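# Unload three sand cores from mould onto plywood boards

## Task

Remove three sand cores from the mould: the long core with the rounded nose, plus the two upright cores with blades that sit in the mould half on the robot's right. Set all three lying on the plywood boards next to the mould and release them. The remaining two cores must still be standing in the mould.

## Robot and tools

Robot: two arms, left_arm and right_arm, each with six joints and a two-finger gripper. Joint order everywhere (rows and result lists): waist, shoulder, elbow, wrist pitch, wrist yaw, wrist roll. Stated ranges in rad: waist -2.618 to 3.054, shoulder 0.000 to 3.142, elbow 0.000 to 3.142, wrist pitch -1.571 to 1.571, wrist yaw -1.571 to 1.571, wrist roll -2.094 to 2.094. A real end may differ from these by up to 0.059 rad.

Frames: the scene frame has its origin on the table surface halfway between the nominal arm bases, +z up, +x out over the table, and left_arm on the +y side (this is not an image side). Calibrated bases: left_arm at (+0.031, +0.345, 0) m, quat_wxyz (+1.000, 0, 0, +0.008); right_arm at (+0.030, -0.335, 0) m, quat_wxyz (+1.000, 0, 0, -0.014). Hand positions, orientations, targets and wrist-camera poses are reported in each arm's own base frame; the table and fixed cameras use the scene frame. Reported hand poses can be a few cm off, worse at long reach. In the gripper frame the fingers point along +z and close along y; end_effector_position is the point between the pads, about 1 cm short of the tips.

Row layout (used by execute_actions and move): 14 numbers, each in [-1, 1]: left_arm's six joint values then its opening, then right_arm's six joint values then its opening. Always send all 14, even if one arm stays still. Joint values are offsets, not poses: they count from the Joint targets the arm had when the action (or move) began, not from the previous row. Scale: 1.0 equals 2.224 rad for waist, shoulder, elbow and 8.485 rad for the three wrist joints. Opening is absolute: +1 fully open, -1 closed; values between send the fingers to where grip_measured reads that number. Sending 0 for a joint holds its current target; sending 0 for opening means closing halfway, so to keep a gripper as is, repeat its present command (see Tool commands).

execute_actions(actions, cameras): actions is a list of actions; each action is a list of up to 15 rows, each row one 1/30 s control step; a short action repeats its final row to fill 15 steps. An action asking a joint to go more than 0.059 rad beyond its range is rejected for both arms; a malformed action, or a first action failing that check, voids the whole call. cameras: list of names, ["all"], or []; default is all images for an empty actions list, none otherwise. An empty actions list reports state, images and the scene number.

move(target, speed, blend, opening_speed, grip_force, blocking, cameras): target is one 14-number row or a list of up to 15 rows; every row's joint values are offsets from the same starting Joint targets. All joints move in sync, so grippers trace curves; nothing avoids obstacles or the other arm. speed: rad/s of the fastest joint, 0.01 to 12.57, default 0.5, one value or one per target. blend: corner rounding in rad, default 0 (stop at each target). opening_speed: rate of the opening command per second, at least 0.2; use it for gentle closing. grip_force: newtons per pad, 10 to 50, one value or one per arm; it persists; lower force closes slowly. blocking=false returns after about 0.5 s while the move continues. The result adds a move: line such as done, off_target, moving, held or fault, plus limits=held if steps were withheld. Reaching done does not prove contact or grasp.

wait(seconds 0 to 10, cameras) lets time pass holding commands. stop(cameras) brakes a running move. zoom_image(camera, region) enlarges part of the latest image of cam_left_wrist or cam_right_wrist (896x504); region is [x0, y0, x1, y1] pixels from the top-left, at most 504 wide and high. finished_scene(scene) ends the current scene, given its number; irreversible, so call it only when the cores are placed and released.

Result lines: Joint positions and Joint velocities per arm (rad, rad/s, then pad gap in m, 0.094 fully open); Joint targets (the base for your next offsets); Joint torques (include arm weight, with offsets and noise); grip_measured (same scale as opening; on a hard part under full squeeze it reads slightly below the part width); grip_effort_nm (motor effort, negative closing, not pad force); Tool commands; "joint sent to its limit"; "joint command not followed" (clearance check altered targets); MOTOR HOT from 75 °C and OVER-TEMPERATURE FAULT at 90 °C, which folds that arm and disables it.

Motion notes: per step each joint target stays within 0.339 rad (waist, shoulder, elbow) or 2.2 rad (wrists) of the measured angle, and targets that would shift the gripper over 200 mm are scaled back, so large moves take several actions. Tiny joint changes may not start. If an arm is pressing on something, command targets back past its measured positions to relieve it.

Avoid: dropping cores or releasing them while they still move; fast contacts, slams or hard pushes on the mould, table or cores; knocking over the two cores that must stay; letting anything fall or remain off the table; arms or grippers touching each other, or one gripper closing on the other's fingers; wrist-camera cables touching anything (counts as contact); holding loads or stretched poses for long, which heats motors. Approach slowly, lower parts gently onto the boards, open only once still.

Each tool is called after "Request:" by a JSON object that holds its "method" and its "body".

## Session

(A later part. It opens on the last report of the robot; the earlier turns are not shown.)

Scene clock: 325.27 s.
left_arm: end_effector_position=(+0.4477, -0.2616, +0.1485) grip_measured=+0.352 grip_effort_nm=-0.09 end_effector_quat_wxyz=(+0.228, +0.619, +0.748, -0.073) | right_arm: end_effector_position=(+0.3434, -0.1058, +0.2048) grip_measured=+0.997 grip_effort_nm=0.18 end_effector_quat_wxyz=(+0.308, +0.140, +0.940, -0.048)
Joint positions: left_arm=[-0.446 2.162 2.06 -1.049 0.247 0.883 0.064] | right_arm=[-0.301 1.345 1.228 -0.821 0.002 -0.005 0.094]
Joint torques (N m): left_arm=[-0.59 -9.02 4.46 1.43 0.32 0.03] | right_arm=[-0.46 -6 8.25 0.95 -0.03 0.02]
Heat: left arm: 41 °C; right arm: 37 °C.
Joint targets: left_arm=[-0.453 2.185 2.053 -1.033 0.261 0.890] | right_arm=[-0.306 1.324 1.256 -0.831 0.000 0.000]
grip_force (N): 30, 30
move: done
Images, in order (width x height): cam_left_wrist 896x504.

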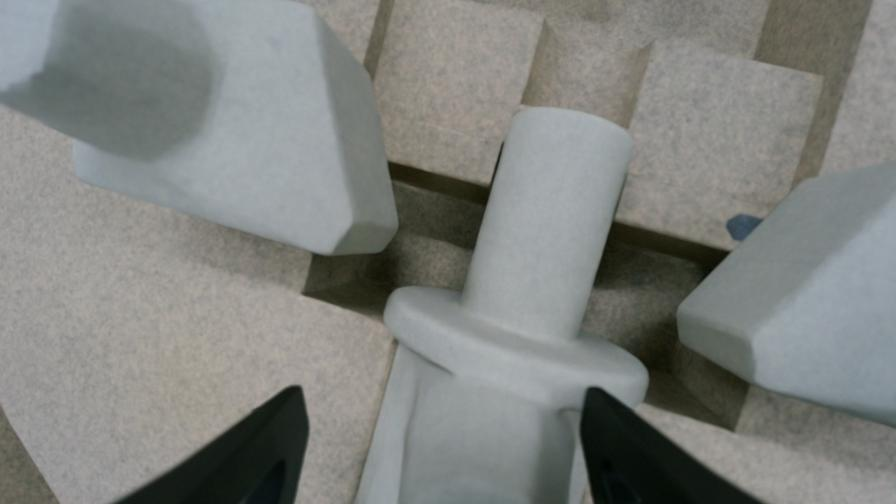

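Request:
{"method": "move", "body": {"target": [0.0008,-0.018,-0.0339,0.0041,0,0,0.35,0,0,0,0,0,0,1], "speed": 0.1, "cameras": ["cam_left_wrist"]}}

Scene clock: 333.57 s.
left_arm: end_effector_position=(+0.4465, -0.2621, +0.1467) grip_measured=+0.352 grip_effort_nm=-0.06 end_effector_quat_wxyz=(+0.236, +0.619, +0.746, -0.074) | right_arm: end_effector_position=(+0.3434, -0.1058, +0.2048) grip_measured=+0.997 grip_effort_nm=0.18 end_effector_quat_wxyz=(+0.308, +0.140, +0.940, -0.048)
Joint positions: left_arm=[-0.446 2.138 2.007 -1.004 0.253 0.883 0.064] | right_arm=[-0.301 1.345 1.228 -0.821 0.002 -0.005 0.094]
Joint torques (N m): left_arm=[-0.5 -9.87 2.85 1.32 0.29 0.02] | right_arm=[-0.47 -6.01 8.27 0.95 -0.03 0.02]
Heat: left arm: 41 °C; right arm: 37 °C.
Joint targets: left_arm=[-0.451 2.145 1.977 -0.998 0.261 0.890] | right_arm=[-0.306 1.324 1.256 -0.831 0.000 0.000]
grip_force (N): 30, 30
move: done
Images, in order (width x height): cam_left_wrist 896x504.

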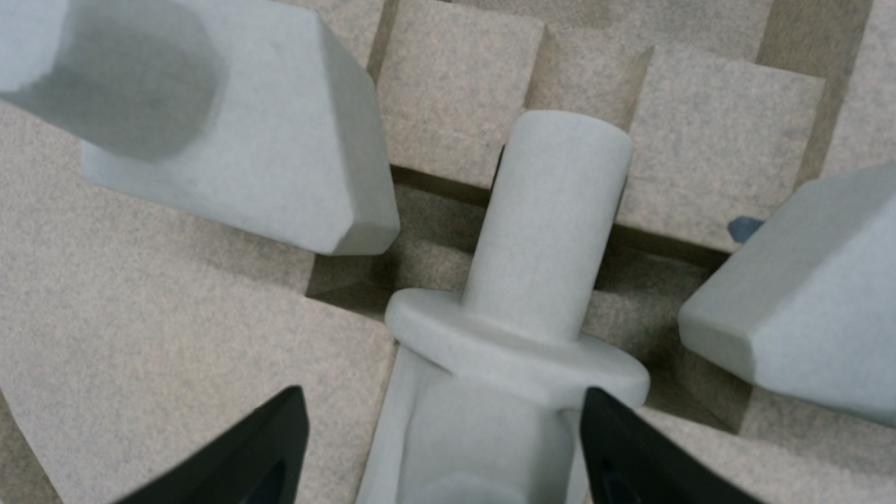

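Request:
{"method": "move", "body": {"target": [0.0008,-0.016,-0.026,0.0037,0,0,0.35,0,0,0,0,0,0,1], "speed": 0.1, "cameras": ["cam_left_wrist"]}}

Scene clock: 337.47 s.
left_arm: end_effector_position=(+0.4458, -0.2618, +0.1473) grip_measured=+0.352 grip_effort_nm=-0.06 end_effector_quat_wxyz=(+0.248, +0.618, +0.742, -0.070) | right_arm: end_effector_position=(+0.3434, -0.1058, +0.2048) grip_measured=+0.997 grip_effort_nm=0.18 end_effector_quat_wxyz=(+0.308, +0.140, +0.940, -0.048)
Joint positions: left_arm=[-0.446 2.106 1.949 -0.952 0.253 0.883 0.064] | right_arm=[-0.301 1.345 1.228 -0.821 0.002 -0.005 0.094]
Joint torques (N m): left_arm=[-0.28 -10.03 2.78 1.16 0.29 0.03] | right_arm=[-0.47 -6.01 8.24 0.95 -0.03 0.03]
Heat: left arm: 40 °C; right arm: 37 °C.
Joint targets: left_arm=[-0.450 2.110 1.919 -0.966 0.261 0.890] | right_arm=[-0.306 1.324 1.256 -0.831 0.000 0.000]
grip_force (N): 30, 30
move: done
Images, in order (width x height): cam_left_wrist 896x504.

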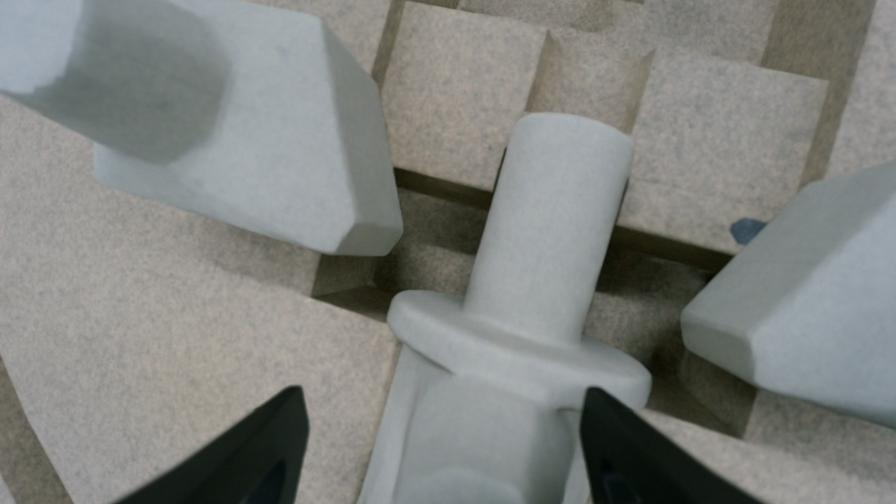

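Request:
{"method": "move", "body": {"target": [0,0.0036,0.0324,-0.0075,0,0,0.35,0,0,0,0,0,0,1], "speed": 0.1, "cameras": ["cam_left_wrist"]}}

Scene clock: 343.17 s.
left_arm: end_effector_position=(+0.4345, -0.2565, +0.1462) grip_measured=+0.352 grip_effort_nm=-0.06 end_effector_quat_wxyz=(+0.223, +0.619, +0.749, -0.077) | right_arm: end_effector_position=(+0.3434, -0.1058, +0.2048) grip_measured=+0.997 grip_effort_nm=0.18 end_effector_quat_wxyz=(+0.308, +0.140, +0.940, -0.048)
Joint positions: left_arm=[-0.446 2.106 1.967 -1.023 0.253 0.883 0.064] | right_arm=[-0.301 1.345 1.228 -0.821 0.002 -0.005 0.094]
Joint torques (N m): left_arm=[-0.34 -9.52 7.16 1.14 0.27 0.03] | right_arm=[-0.46 -6.02 8.25 0.94 -0.03 0.02]
Heat: left arm: 39 °C; right arm: 37 °C.
Joint targets: left_arm=[-0.450 2.118 1.991 -1.030 0.261 0.890] | right_arm=[-0.306 1.324 1.256 -0.831 0.000 0.000]
grip_force (N): 30, 30
move: done
Images, in order (width x height): cam_left_wrist 896x504.

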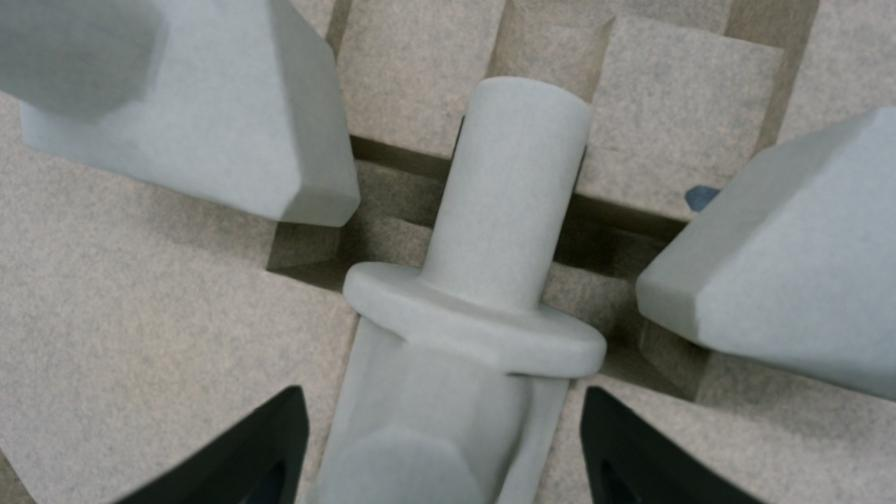

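Request:
{"method": "move", "body": {"target": [[0,-0.0022,-0.0157,0.0035,0,0,0.35,0,0,0,0,0,0,1],[0,-0.0022,-0.0157,0.0035,0,0,-0.7,0,0,0,0,0,0,1]], "speed": 0.1, "opening_speed": 0.3, "cameras": ["cam_left_wrist"]}}

Scene clock: 350.47 s.
left_arm: end_effector_position=(+0.4368, -0.2574, +0.1472) grip_measured=-0.167 grip_effort_nm=-0.63 end_effector_quat_wxyz=(+0.228, +0.619, +0.748, -0.075) | right_arm: end_effector_position=(+0.3434, -0.1058, +0.2048) grip_measured=+0.997 grip_effort_nm=0.18 end_effector_quat_wxyz=(+0.308, +0.140, +0.940, -0.048)
Joint positions: left_arm=[-0.446 2.106 1.967 -1.013 0.252 0.884 0.039] | right_arm=[-0.301 1.345 1.228 -0.821 0.002 -0.005 0.094]
Joint torques (N m): left_arm=[-0.29 -9.74 4.29 1.37 0.27 0] | right_arm=[-0.5 -6.01 8.25 0.95 -0.03 0.02]
Heat: left arm: 39 °C; right arm: 37 °C.
Joint targets: left_arm=[-0.450 2.113 1.956 -1.000 0.261 0.890] | right_arm=[-0.306 1.324 1.256 -0.831 0.000 0.000]
grip_force (N): 30, 30
move: done
Images, in order (width x height): cam_left_wrist 896x504.

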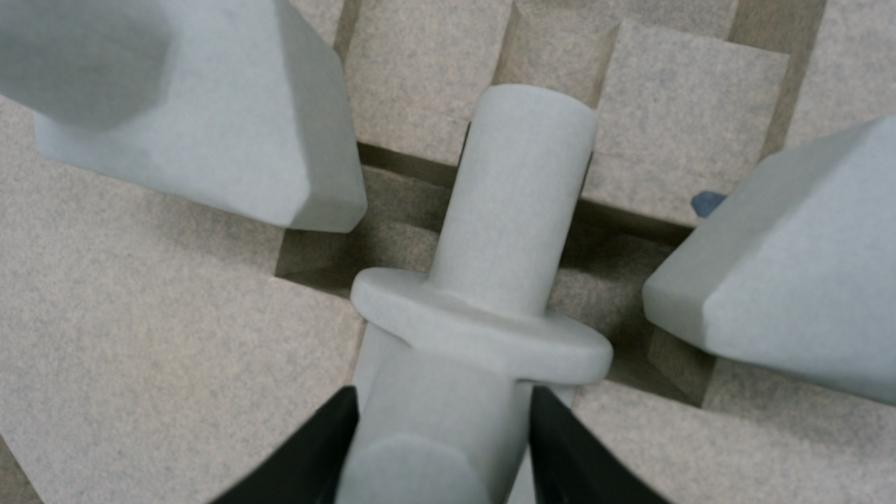

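Request:
{"method": "move", "body": {"target": [[0,0.0135,0.0854,-0.0153,0,0,-0.75,0,0,0,0,0,0,1],[0,0.0375,0.1799,-0.0338,0,0,-0.75,0,0,0,0,0,0,1]], "speed": 0.15, "blend": 0.03, "grip_force": 45, "cameras": ["cam_left_wrist"]}}

Scene clock: 359.40 s.
left_arm: end_effector_position=(+0.4348, -0.2520, +0.1861) grip_measured=-0.183 grip_effort_nm=-0.90 end_effector_quat_wxyz=(+0.199, +0.619, +0.756, -0.071) | right_arm: end_effector_position=(+0.3434, -0.1058, +0.2048) grip_measured=+0.997 grip_effort_nm=0.18 end_effector_quat_wxyz=(+0.308, +0.140, +0.940, -0.048)
Joint positions: left_arm=[-0.446 2.204 2.305 -1.31 0.229 0.884 0.038] | right_arm=[-0.301 1.345 1.228 -0.821 0.002 -0.005 0.094]
Joint torques (N m): left_arm=[-0.39 -11.08 9.2 1.37 0.52 0.01] | right_arm=[-0.46 -6.02 8.23 0.95 -0.03 0.02]
Heat: left arm: 39 °C; right arm: 37 °C.
Joint targets: left_arm=[-0.450 2.196 2.357 -1.287 0.261 0.890] | right_arm=[-0.306 1.324 1.256 -0.831 0.000 0.000]
grip_force (N): 45, 45
move: off_target (left_arm); left_arm: the elbow is farthest, 0.051 rad from its target
Images, in order (width x height): cam_left_wrist 896x504.

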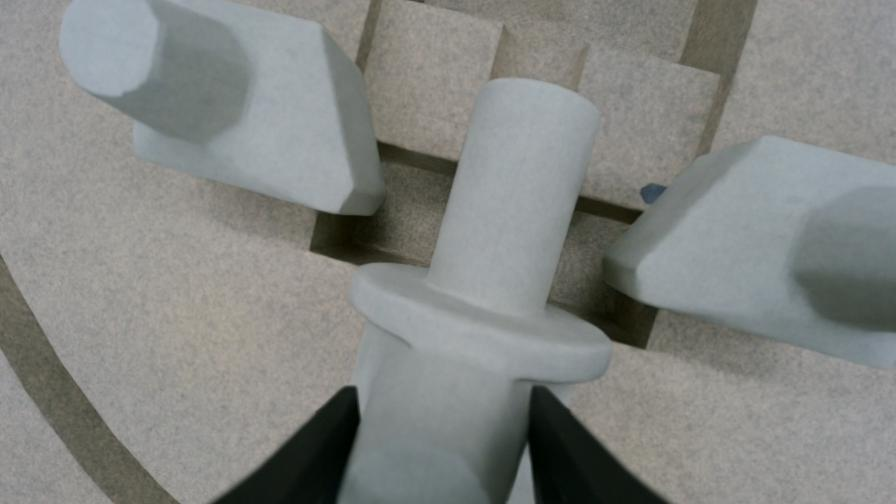

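Request:
{"method": "move", "body": {"target": [[0,0.0198,0.0688,-0.0115,0,0,-0.75,0,0,0,0,0,0,1],[0.0674,-0.0499,0.0261,-0.0186,0,0,-0.75,0,0,0,0,0,0,1]], "speed": 0.15, "blend": 0.02, "cameras": ["cam_left_wrist"]}}

Scene clock: 368.93 s.
left_arm: end_effector_position=(+0.4385, -0.1778, +0.2192) grip_measured=-0.183 grip_effort_nm=-0.91 end_effector_quat_wxyz=(+0.186, +0.563, +0.803, -0.060) | right_arm: end_effector_position=(+0.3434, -0.1058, +0.2048) grip_measured=+0.997 grip_effort_nm=0.18 end_effector_quat_wxyz=(+0.308, +0.140, +0.940, -0.048)
Joint positions: left_arm=[-0.302 2.168 2.403 -1.48 0.225 0.884 0.038] | right_arm=[-0.301 1.345 1.228 -0.821 0.002 -0.005 0.094]
Joint torques (N m): left_arm=[0.09 -16.34 5.44 1.45 0.59 0.01] | right_arm=[-0.47 -6 8.25 0.95 -0.03 0.03]
Heat: left arm: 38 °C; right arm: 37 °C.
Joint targets: left_arm=[-0.300 2.085 2.415 -1.445 0.261 0.890] | right_arm=[-0.306 1.324 1.256 -0.831 0.000 0.000]
grip_force (N): 45, 45
move: off_target (left_arm); left_arm: the shoulder is farthest, 0.083 rad from its target
Images, in order (width x height): cam_left_wrist 896x504.

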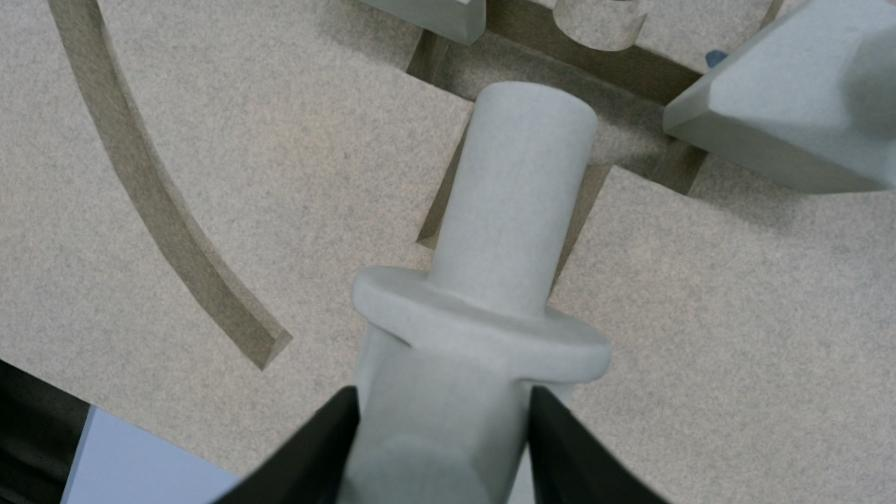

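Request:
{"method": "move", "body": {"target": [[0.22,0,0,0,0,0,-0.75,0,0,0,0,0,0,1],[0.3984,-0.3215,-0.4384,0.0359,0,0,-0.75,0,0,0,0,0,0,1],[0.3984,-0.335,-0.6025,0.0754,0,0,-0.75,0,0,0,0,0,0,1]], "speed": 0.35, "blend": 0.08, "cameras": ["cam_left_wrist"]}}

Scene clock: 387.07 s.
left_arm: end_effector_position=(+0.2831, +0.1387, +0.1229) grip_measured=-0.183 grip_effort_nm=-0.90 end_effector_quat_wxyz=(+0.206, +0.168, +0.963, +0.038) | right_arm: end_effector_position=(+0.3434, -0.1058, +0.2048) grip_measured=+0.997 grip_effort_nm=0.18 end_effector_quat_wxyz=(+0.308, +0.140, +0.940, -0.048)
Joint positions: left_arm=[0.579 1.4 1.058 -0.868 0.222 0.884 0.038] | right_arm=[-0.301 1.345 1.228 -0.821 0.002 -0.005 0.094]
Joint torques (N m): left_arm=[0.64 -8.96 6.38 1.78 0.62 0] | right_arm=[-0.47 -6.02 8.23 0.95 -0.03 0.02]
Heat: left arm: 40 °C; right arm: 37 °C.
Joint targets: left_arm=[0.587 1.340 1.075 -0.805 0.261 0.890] | right_arm=[-0.306 1.324 1.256 -0.831 0.000 0.000]
grip_force (N): 45, 45
move: off_target (left_arm); left_arm: the wrist pitch is farthest, 0.063 rad from its target
Images, in order (width x height): cam_left_wrist 896x504.

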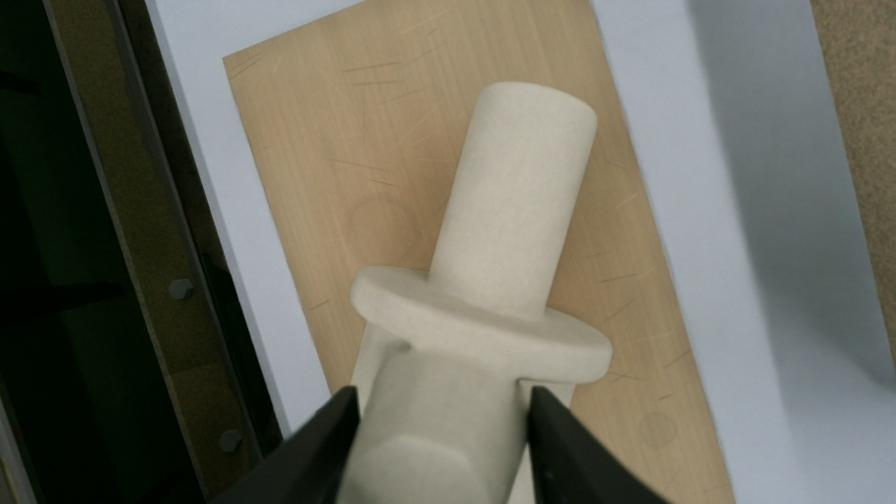

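Request:
{"method": "move", "body": {"target": [0,0.001,-0.0165,0.0115,0,0,-0.75,0,0,0,0,0,0,1], "speed": 0.08}}

Request:
{"method": "move", "body": {"target": [0,0.001,-0.0165,0.0045,0,0,-0.75,0,0,0,0,0,0,1], "speed": 0.08}}

Request:
{"method": "move", "body": {"target": [0,0.001,-0.0165,0.0045,0,0,-0.75,0,0,0,0,0,0,1], "speed": 0.08, "cameras": ["cam_left_wrist"]}}

Scene clock: 392.90 s.
left_arm: end_effector_position=(+0.2922, +0.1446, +0.1194) grip_measured=-0.183 grip_effort_nm=-0.90 end_effector_quat_wxyz=(+0.224, +0.170, +0.958, +0.056) | right_arm: end_effector_position=(+0.3434, -0.1058, +0.2048) grip_measured=+0.997 grip_effort_nm=0.18 end_effector_quat_wxyz=(+0.308, +0.140, +0.940, -0.048)
Joint positions: left_arm=[0.579 1.399 1.024 -0.782 0.222 0.884 0.038] | right_arm=[-0.301 1.345 1.228 -0.821 0.002 -0.005 0.094]
Joint torques (N m): left_arm=[0.7 -8.81 6.19 2.05 0.61 0] | right_arm=[-0.47 -6.02 8.24 0.95 -0.03 0.01]
Heat: left arm: 40 °C; right arm: 37 °C.
Joint targets: left_arm=[0.587 1.342 1.038 -0.707 0.261 0.890] | right_arm=[-0.306 1.324 1.256 -0.831 0.000 0.000]
grip_force (N): 45, 45
move: off_target (left_arm); left_arm: the wrist pitch is farthest, 0.075 rad from its target

Scene clock: 393.93 s.
left_arm: end_effector_position=(+0.2910, +0.1438, +0.1101) grip_measured=-0.183 grip_effort_nm=-0.90 end_effector_quat_wxyz=(+0.225, +0.170, +0.958, +0.056) | right_arm: end_effector_position=(+0.3434, -0.1058, +0.2048) grip_measured=+0.997 grip_effort_nm=0.18 end_effector_quat_wxyz=(+0.308, +0.140, +0.940, -0.048)
Joint positions: left_arm=[0.579 1.399 0.987 -0.744 0.222 0.884 0.038] | right_arm=[-0.301 1.345 1.228 -0.821 0.002 -0.005 0.094]
Joint torques (N m): left_arm=[0.58 -8.68 6.23 2.04 0.62 0.01] | right_arm=[-0.49 -6.04 8.25 0.94 -0.03 0.02]
Heat: left arm: 40 °C; right arm: 37 °C.
Joint targets: left_arm=[0.587 1.345 1.001 -0.669 0.261 0.890] | right_arm=[-0.306 1.324 1.256 -0.831 0.000 0.000]
grip_force (N): 45, 45
move: off_target (left_arm); left_arm: the wrist pitch is farthest, 0.075 rad from its target

Scene clock: 394.70 s.
left_arm: end_effector_position=(+0.2921, +0.1433, +0.1081) grip_measured=-0.183 grip_effort_nm=-0.90 end_effector_quat_wxyz=(+0.233, +0.172, +0.955, +0.059) | right_arm: end_effector_position=(+0.3434, -0.1058, +0.2048) grip_measured=+0.997 grip_effort_nm=0.18 end_effector_quat_wxyz=(+0.308, +0.140, +0.940, -0.048)
Joint positions: left_arm=[0.579 1.388 0.961 -0.711 0.229 0.884 0.038] | right_arm=[-0.301 1.345 1.228 -0.821 0.002 -0.005 0.094]
Joint torques (N m): left_arm=[0.65 -7.57 5.29 2.12 0.53 0.01] | right_arm=[-0.47 -6.01 8.25 0.95 -0.04 0.02]
Heat: left arm: 40 °C; right arm: 37 °C.
Joint targets: left_arm=[0.587 1.347 0.964 -0.631 0.261 0.890] | right_arm=[-0.306 1.324 1.256 -0.831 0.000 0.000]
grip_force (N): 45, 45
move: off_target (left_arm); left_arm: the wrist pitch is farthest, 0.080 rad from its target
Images, in order (width x height): cam_left_wrist 896x504.

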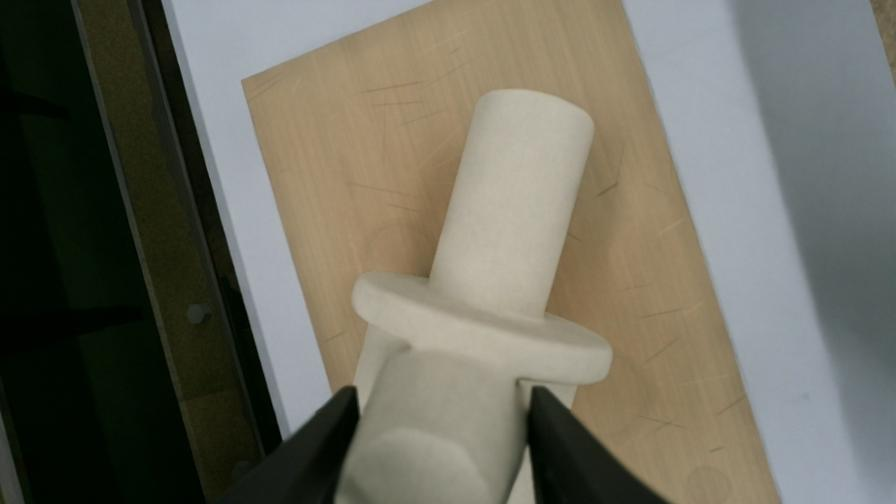

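Request:
{"method": "move", "body": {"target": [0,0,0,0,0,0,0.25,0,0,0,0,0,0,1], "opening_speed": 0.2, "cameras": ["cam_left_wrist"]}}

Scene clock: 401.63 s.
left_arm: end_effector_position=(+0.3047, +0.1496, +0.1202) grip_measured=+0.248 grip_effort_nm=0.14 end_effector_quat_wxyz=(+0.264, +0.175, +0.945, +0.082) | right_arm: end_effector_position=(+0.3434, -0.1058, +0.2048) grip_measured=+0.997 grip_effort_nm=0.18 end_effector_quat_wxyz=(+0.308, +0.140, +0.940, -0.048)
Joint positions: left_arm=[0.58 1.373 0.961 -0.647 0.239 0.884 0.059] | right_arm=[-0.301 1.345 1.228 -0.821 0.002 -0.005 0.094]
Joint torques (N m): left_arm=[0.53 -6.34 5.44 1.54 0.41 0.01] | right_arm=[-0.44 -6.02 8.23 0.95 -0.03 0.02]
Heat: left arm: 40 °C; right arm: 37 °C.
Joint targets: left_arm=[0.587 1.347 0.964 -0.631 0.261 0.890] | right_arm=[-0.306 1.324 1.256 -0.831 0.000 0.000]
grip_force (N): 45, 45
move: done
Images, in order (width x height): cam_left_wrist 896x504.

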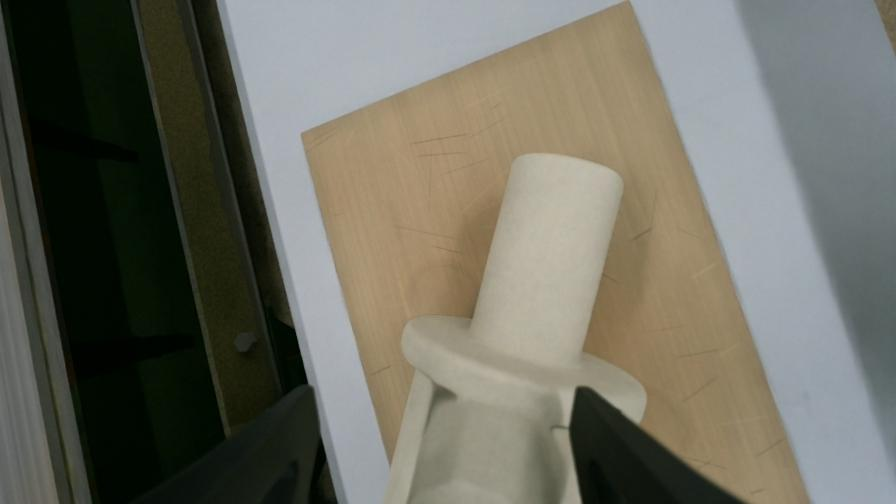

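Request:
{"method": "move", "body": {"target": [[0,-0.015,0.05,-0.02,0,0,0.6,0,0,0,0,0,0,1],[0,-0.044,0.214,-0.06,0,0,0.6,0,0,0,0,0,0,1]], "opening_speed": 0.3, "speed": 0.2, "cameras": ["all"]}}

Scene clock: 408.50 s.
left_arm: end_effector_position=(+0.2830, +0.1350, +0.2620) grip_measured=+0.598 grip_effort_nm=0.14 end_effector_quat_wxyz=(+0.291, +0.178, +0.934, +0.106) | right_arm: end_effector_position=(+0.3434, -0.1058, +0.2048) grip_measured=+0.997 grip_effort_nm=0.18 end_effector_quat_wxyz=(+0.308, +0.140, +0.940, -0.048)
Joint positions: left_arm=[0.58 1.269 1.418 -1.133 0.242 0.884 0.075] | right_arm=[-0.301 1.345 1.228 -0.821 0.002 -0.005 0.094]
Joint torques (N m): left_arm=[0.61 -4.75 6.83 1.43 0.41 0.01] | right_arm=[-0.49 -6.02 8.25 0.95 -0.03 0.03]
Heat: left arm: 39 °C; right arm: 37 °C.
Joint targets: left_arm=[0.587 1.249 1.441 -1.140 0.261 0.890] | right_arm=[-0.306 1.324 1.256 -0.831 0.000 0.000]
grip_force (N): 45, 45
move: done

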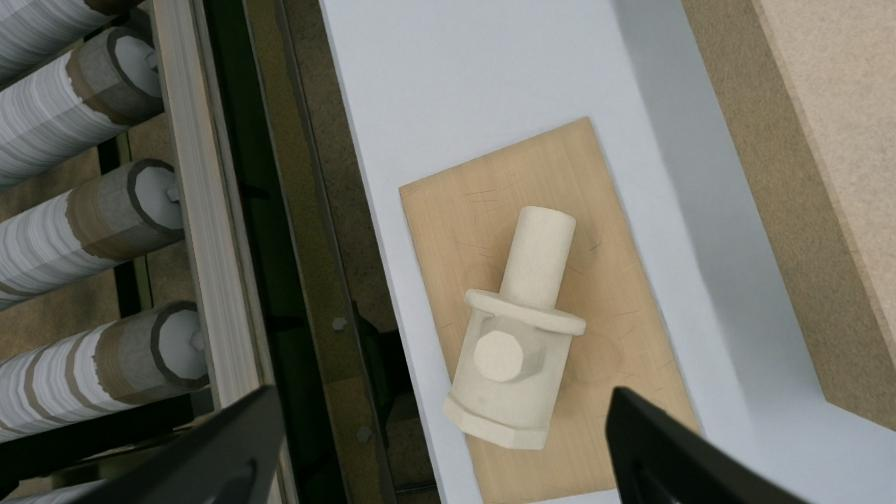

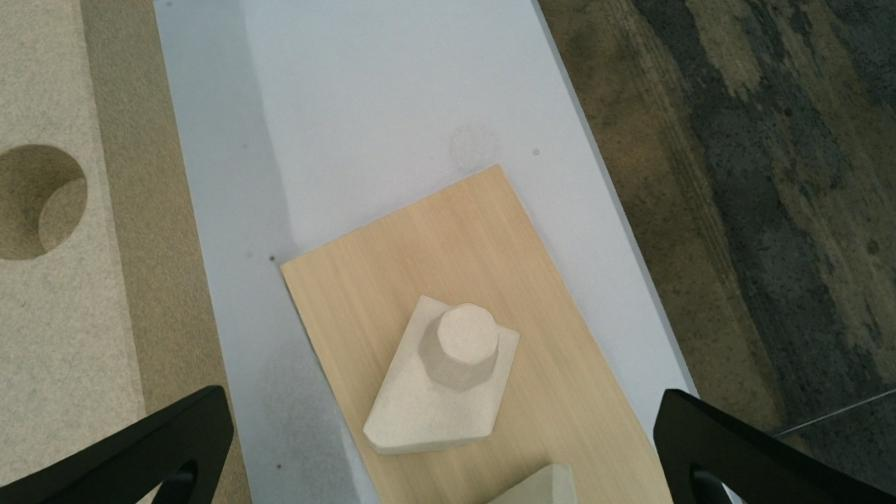

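All three placed.

Request:
{"method": "finished_scene", "body": {"scene": 1}}

The scene is finished: the task was done.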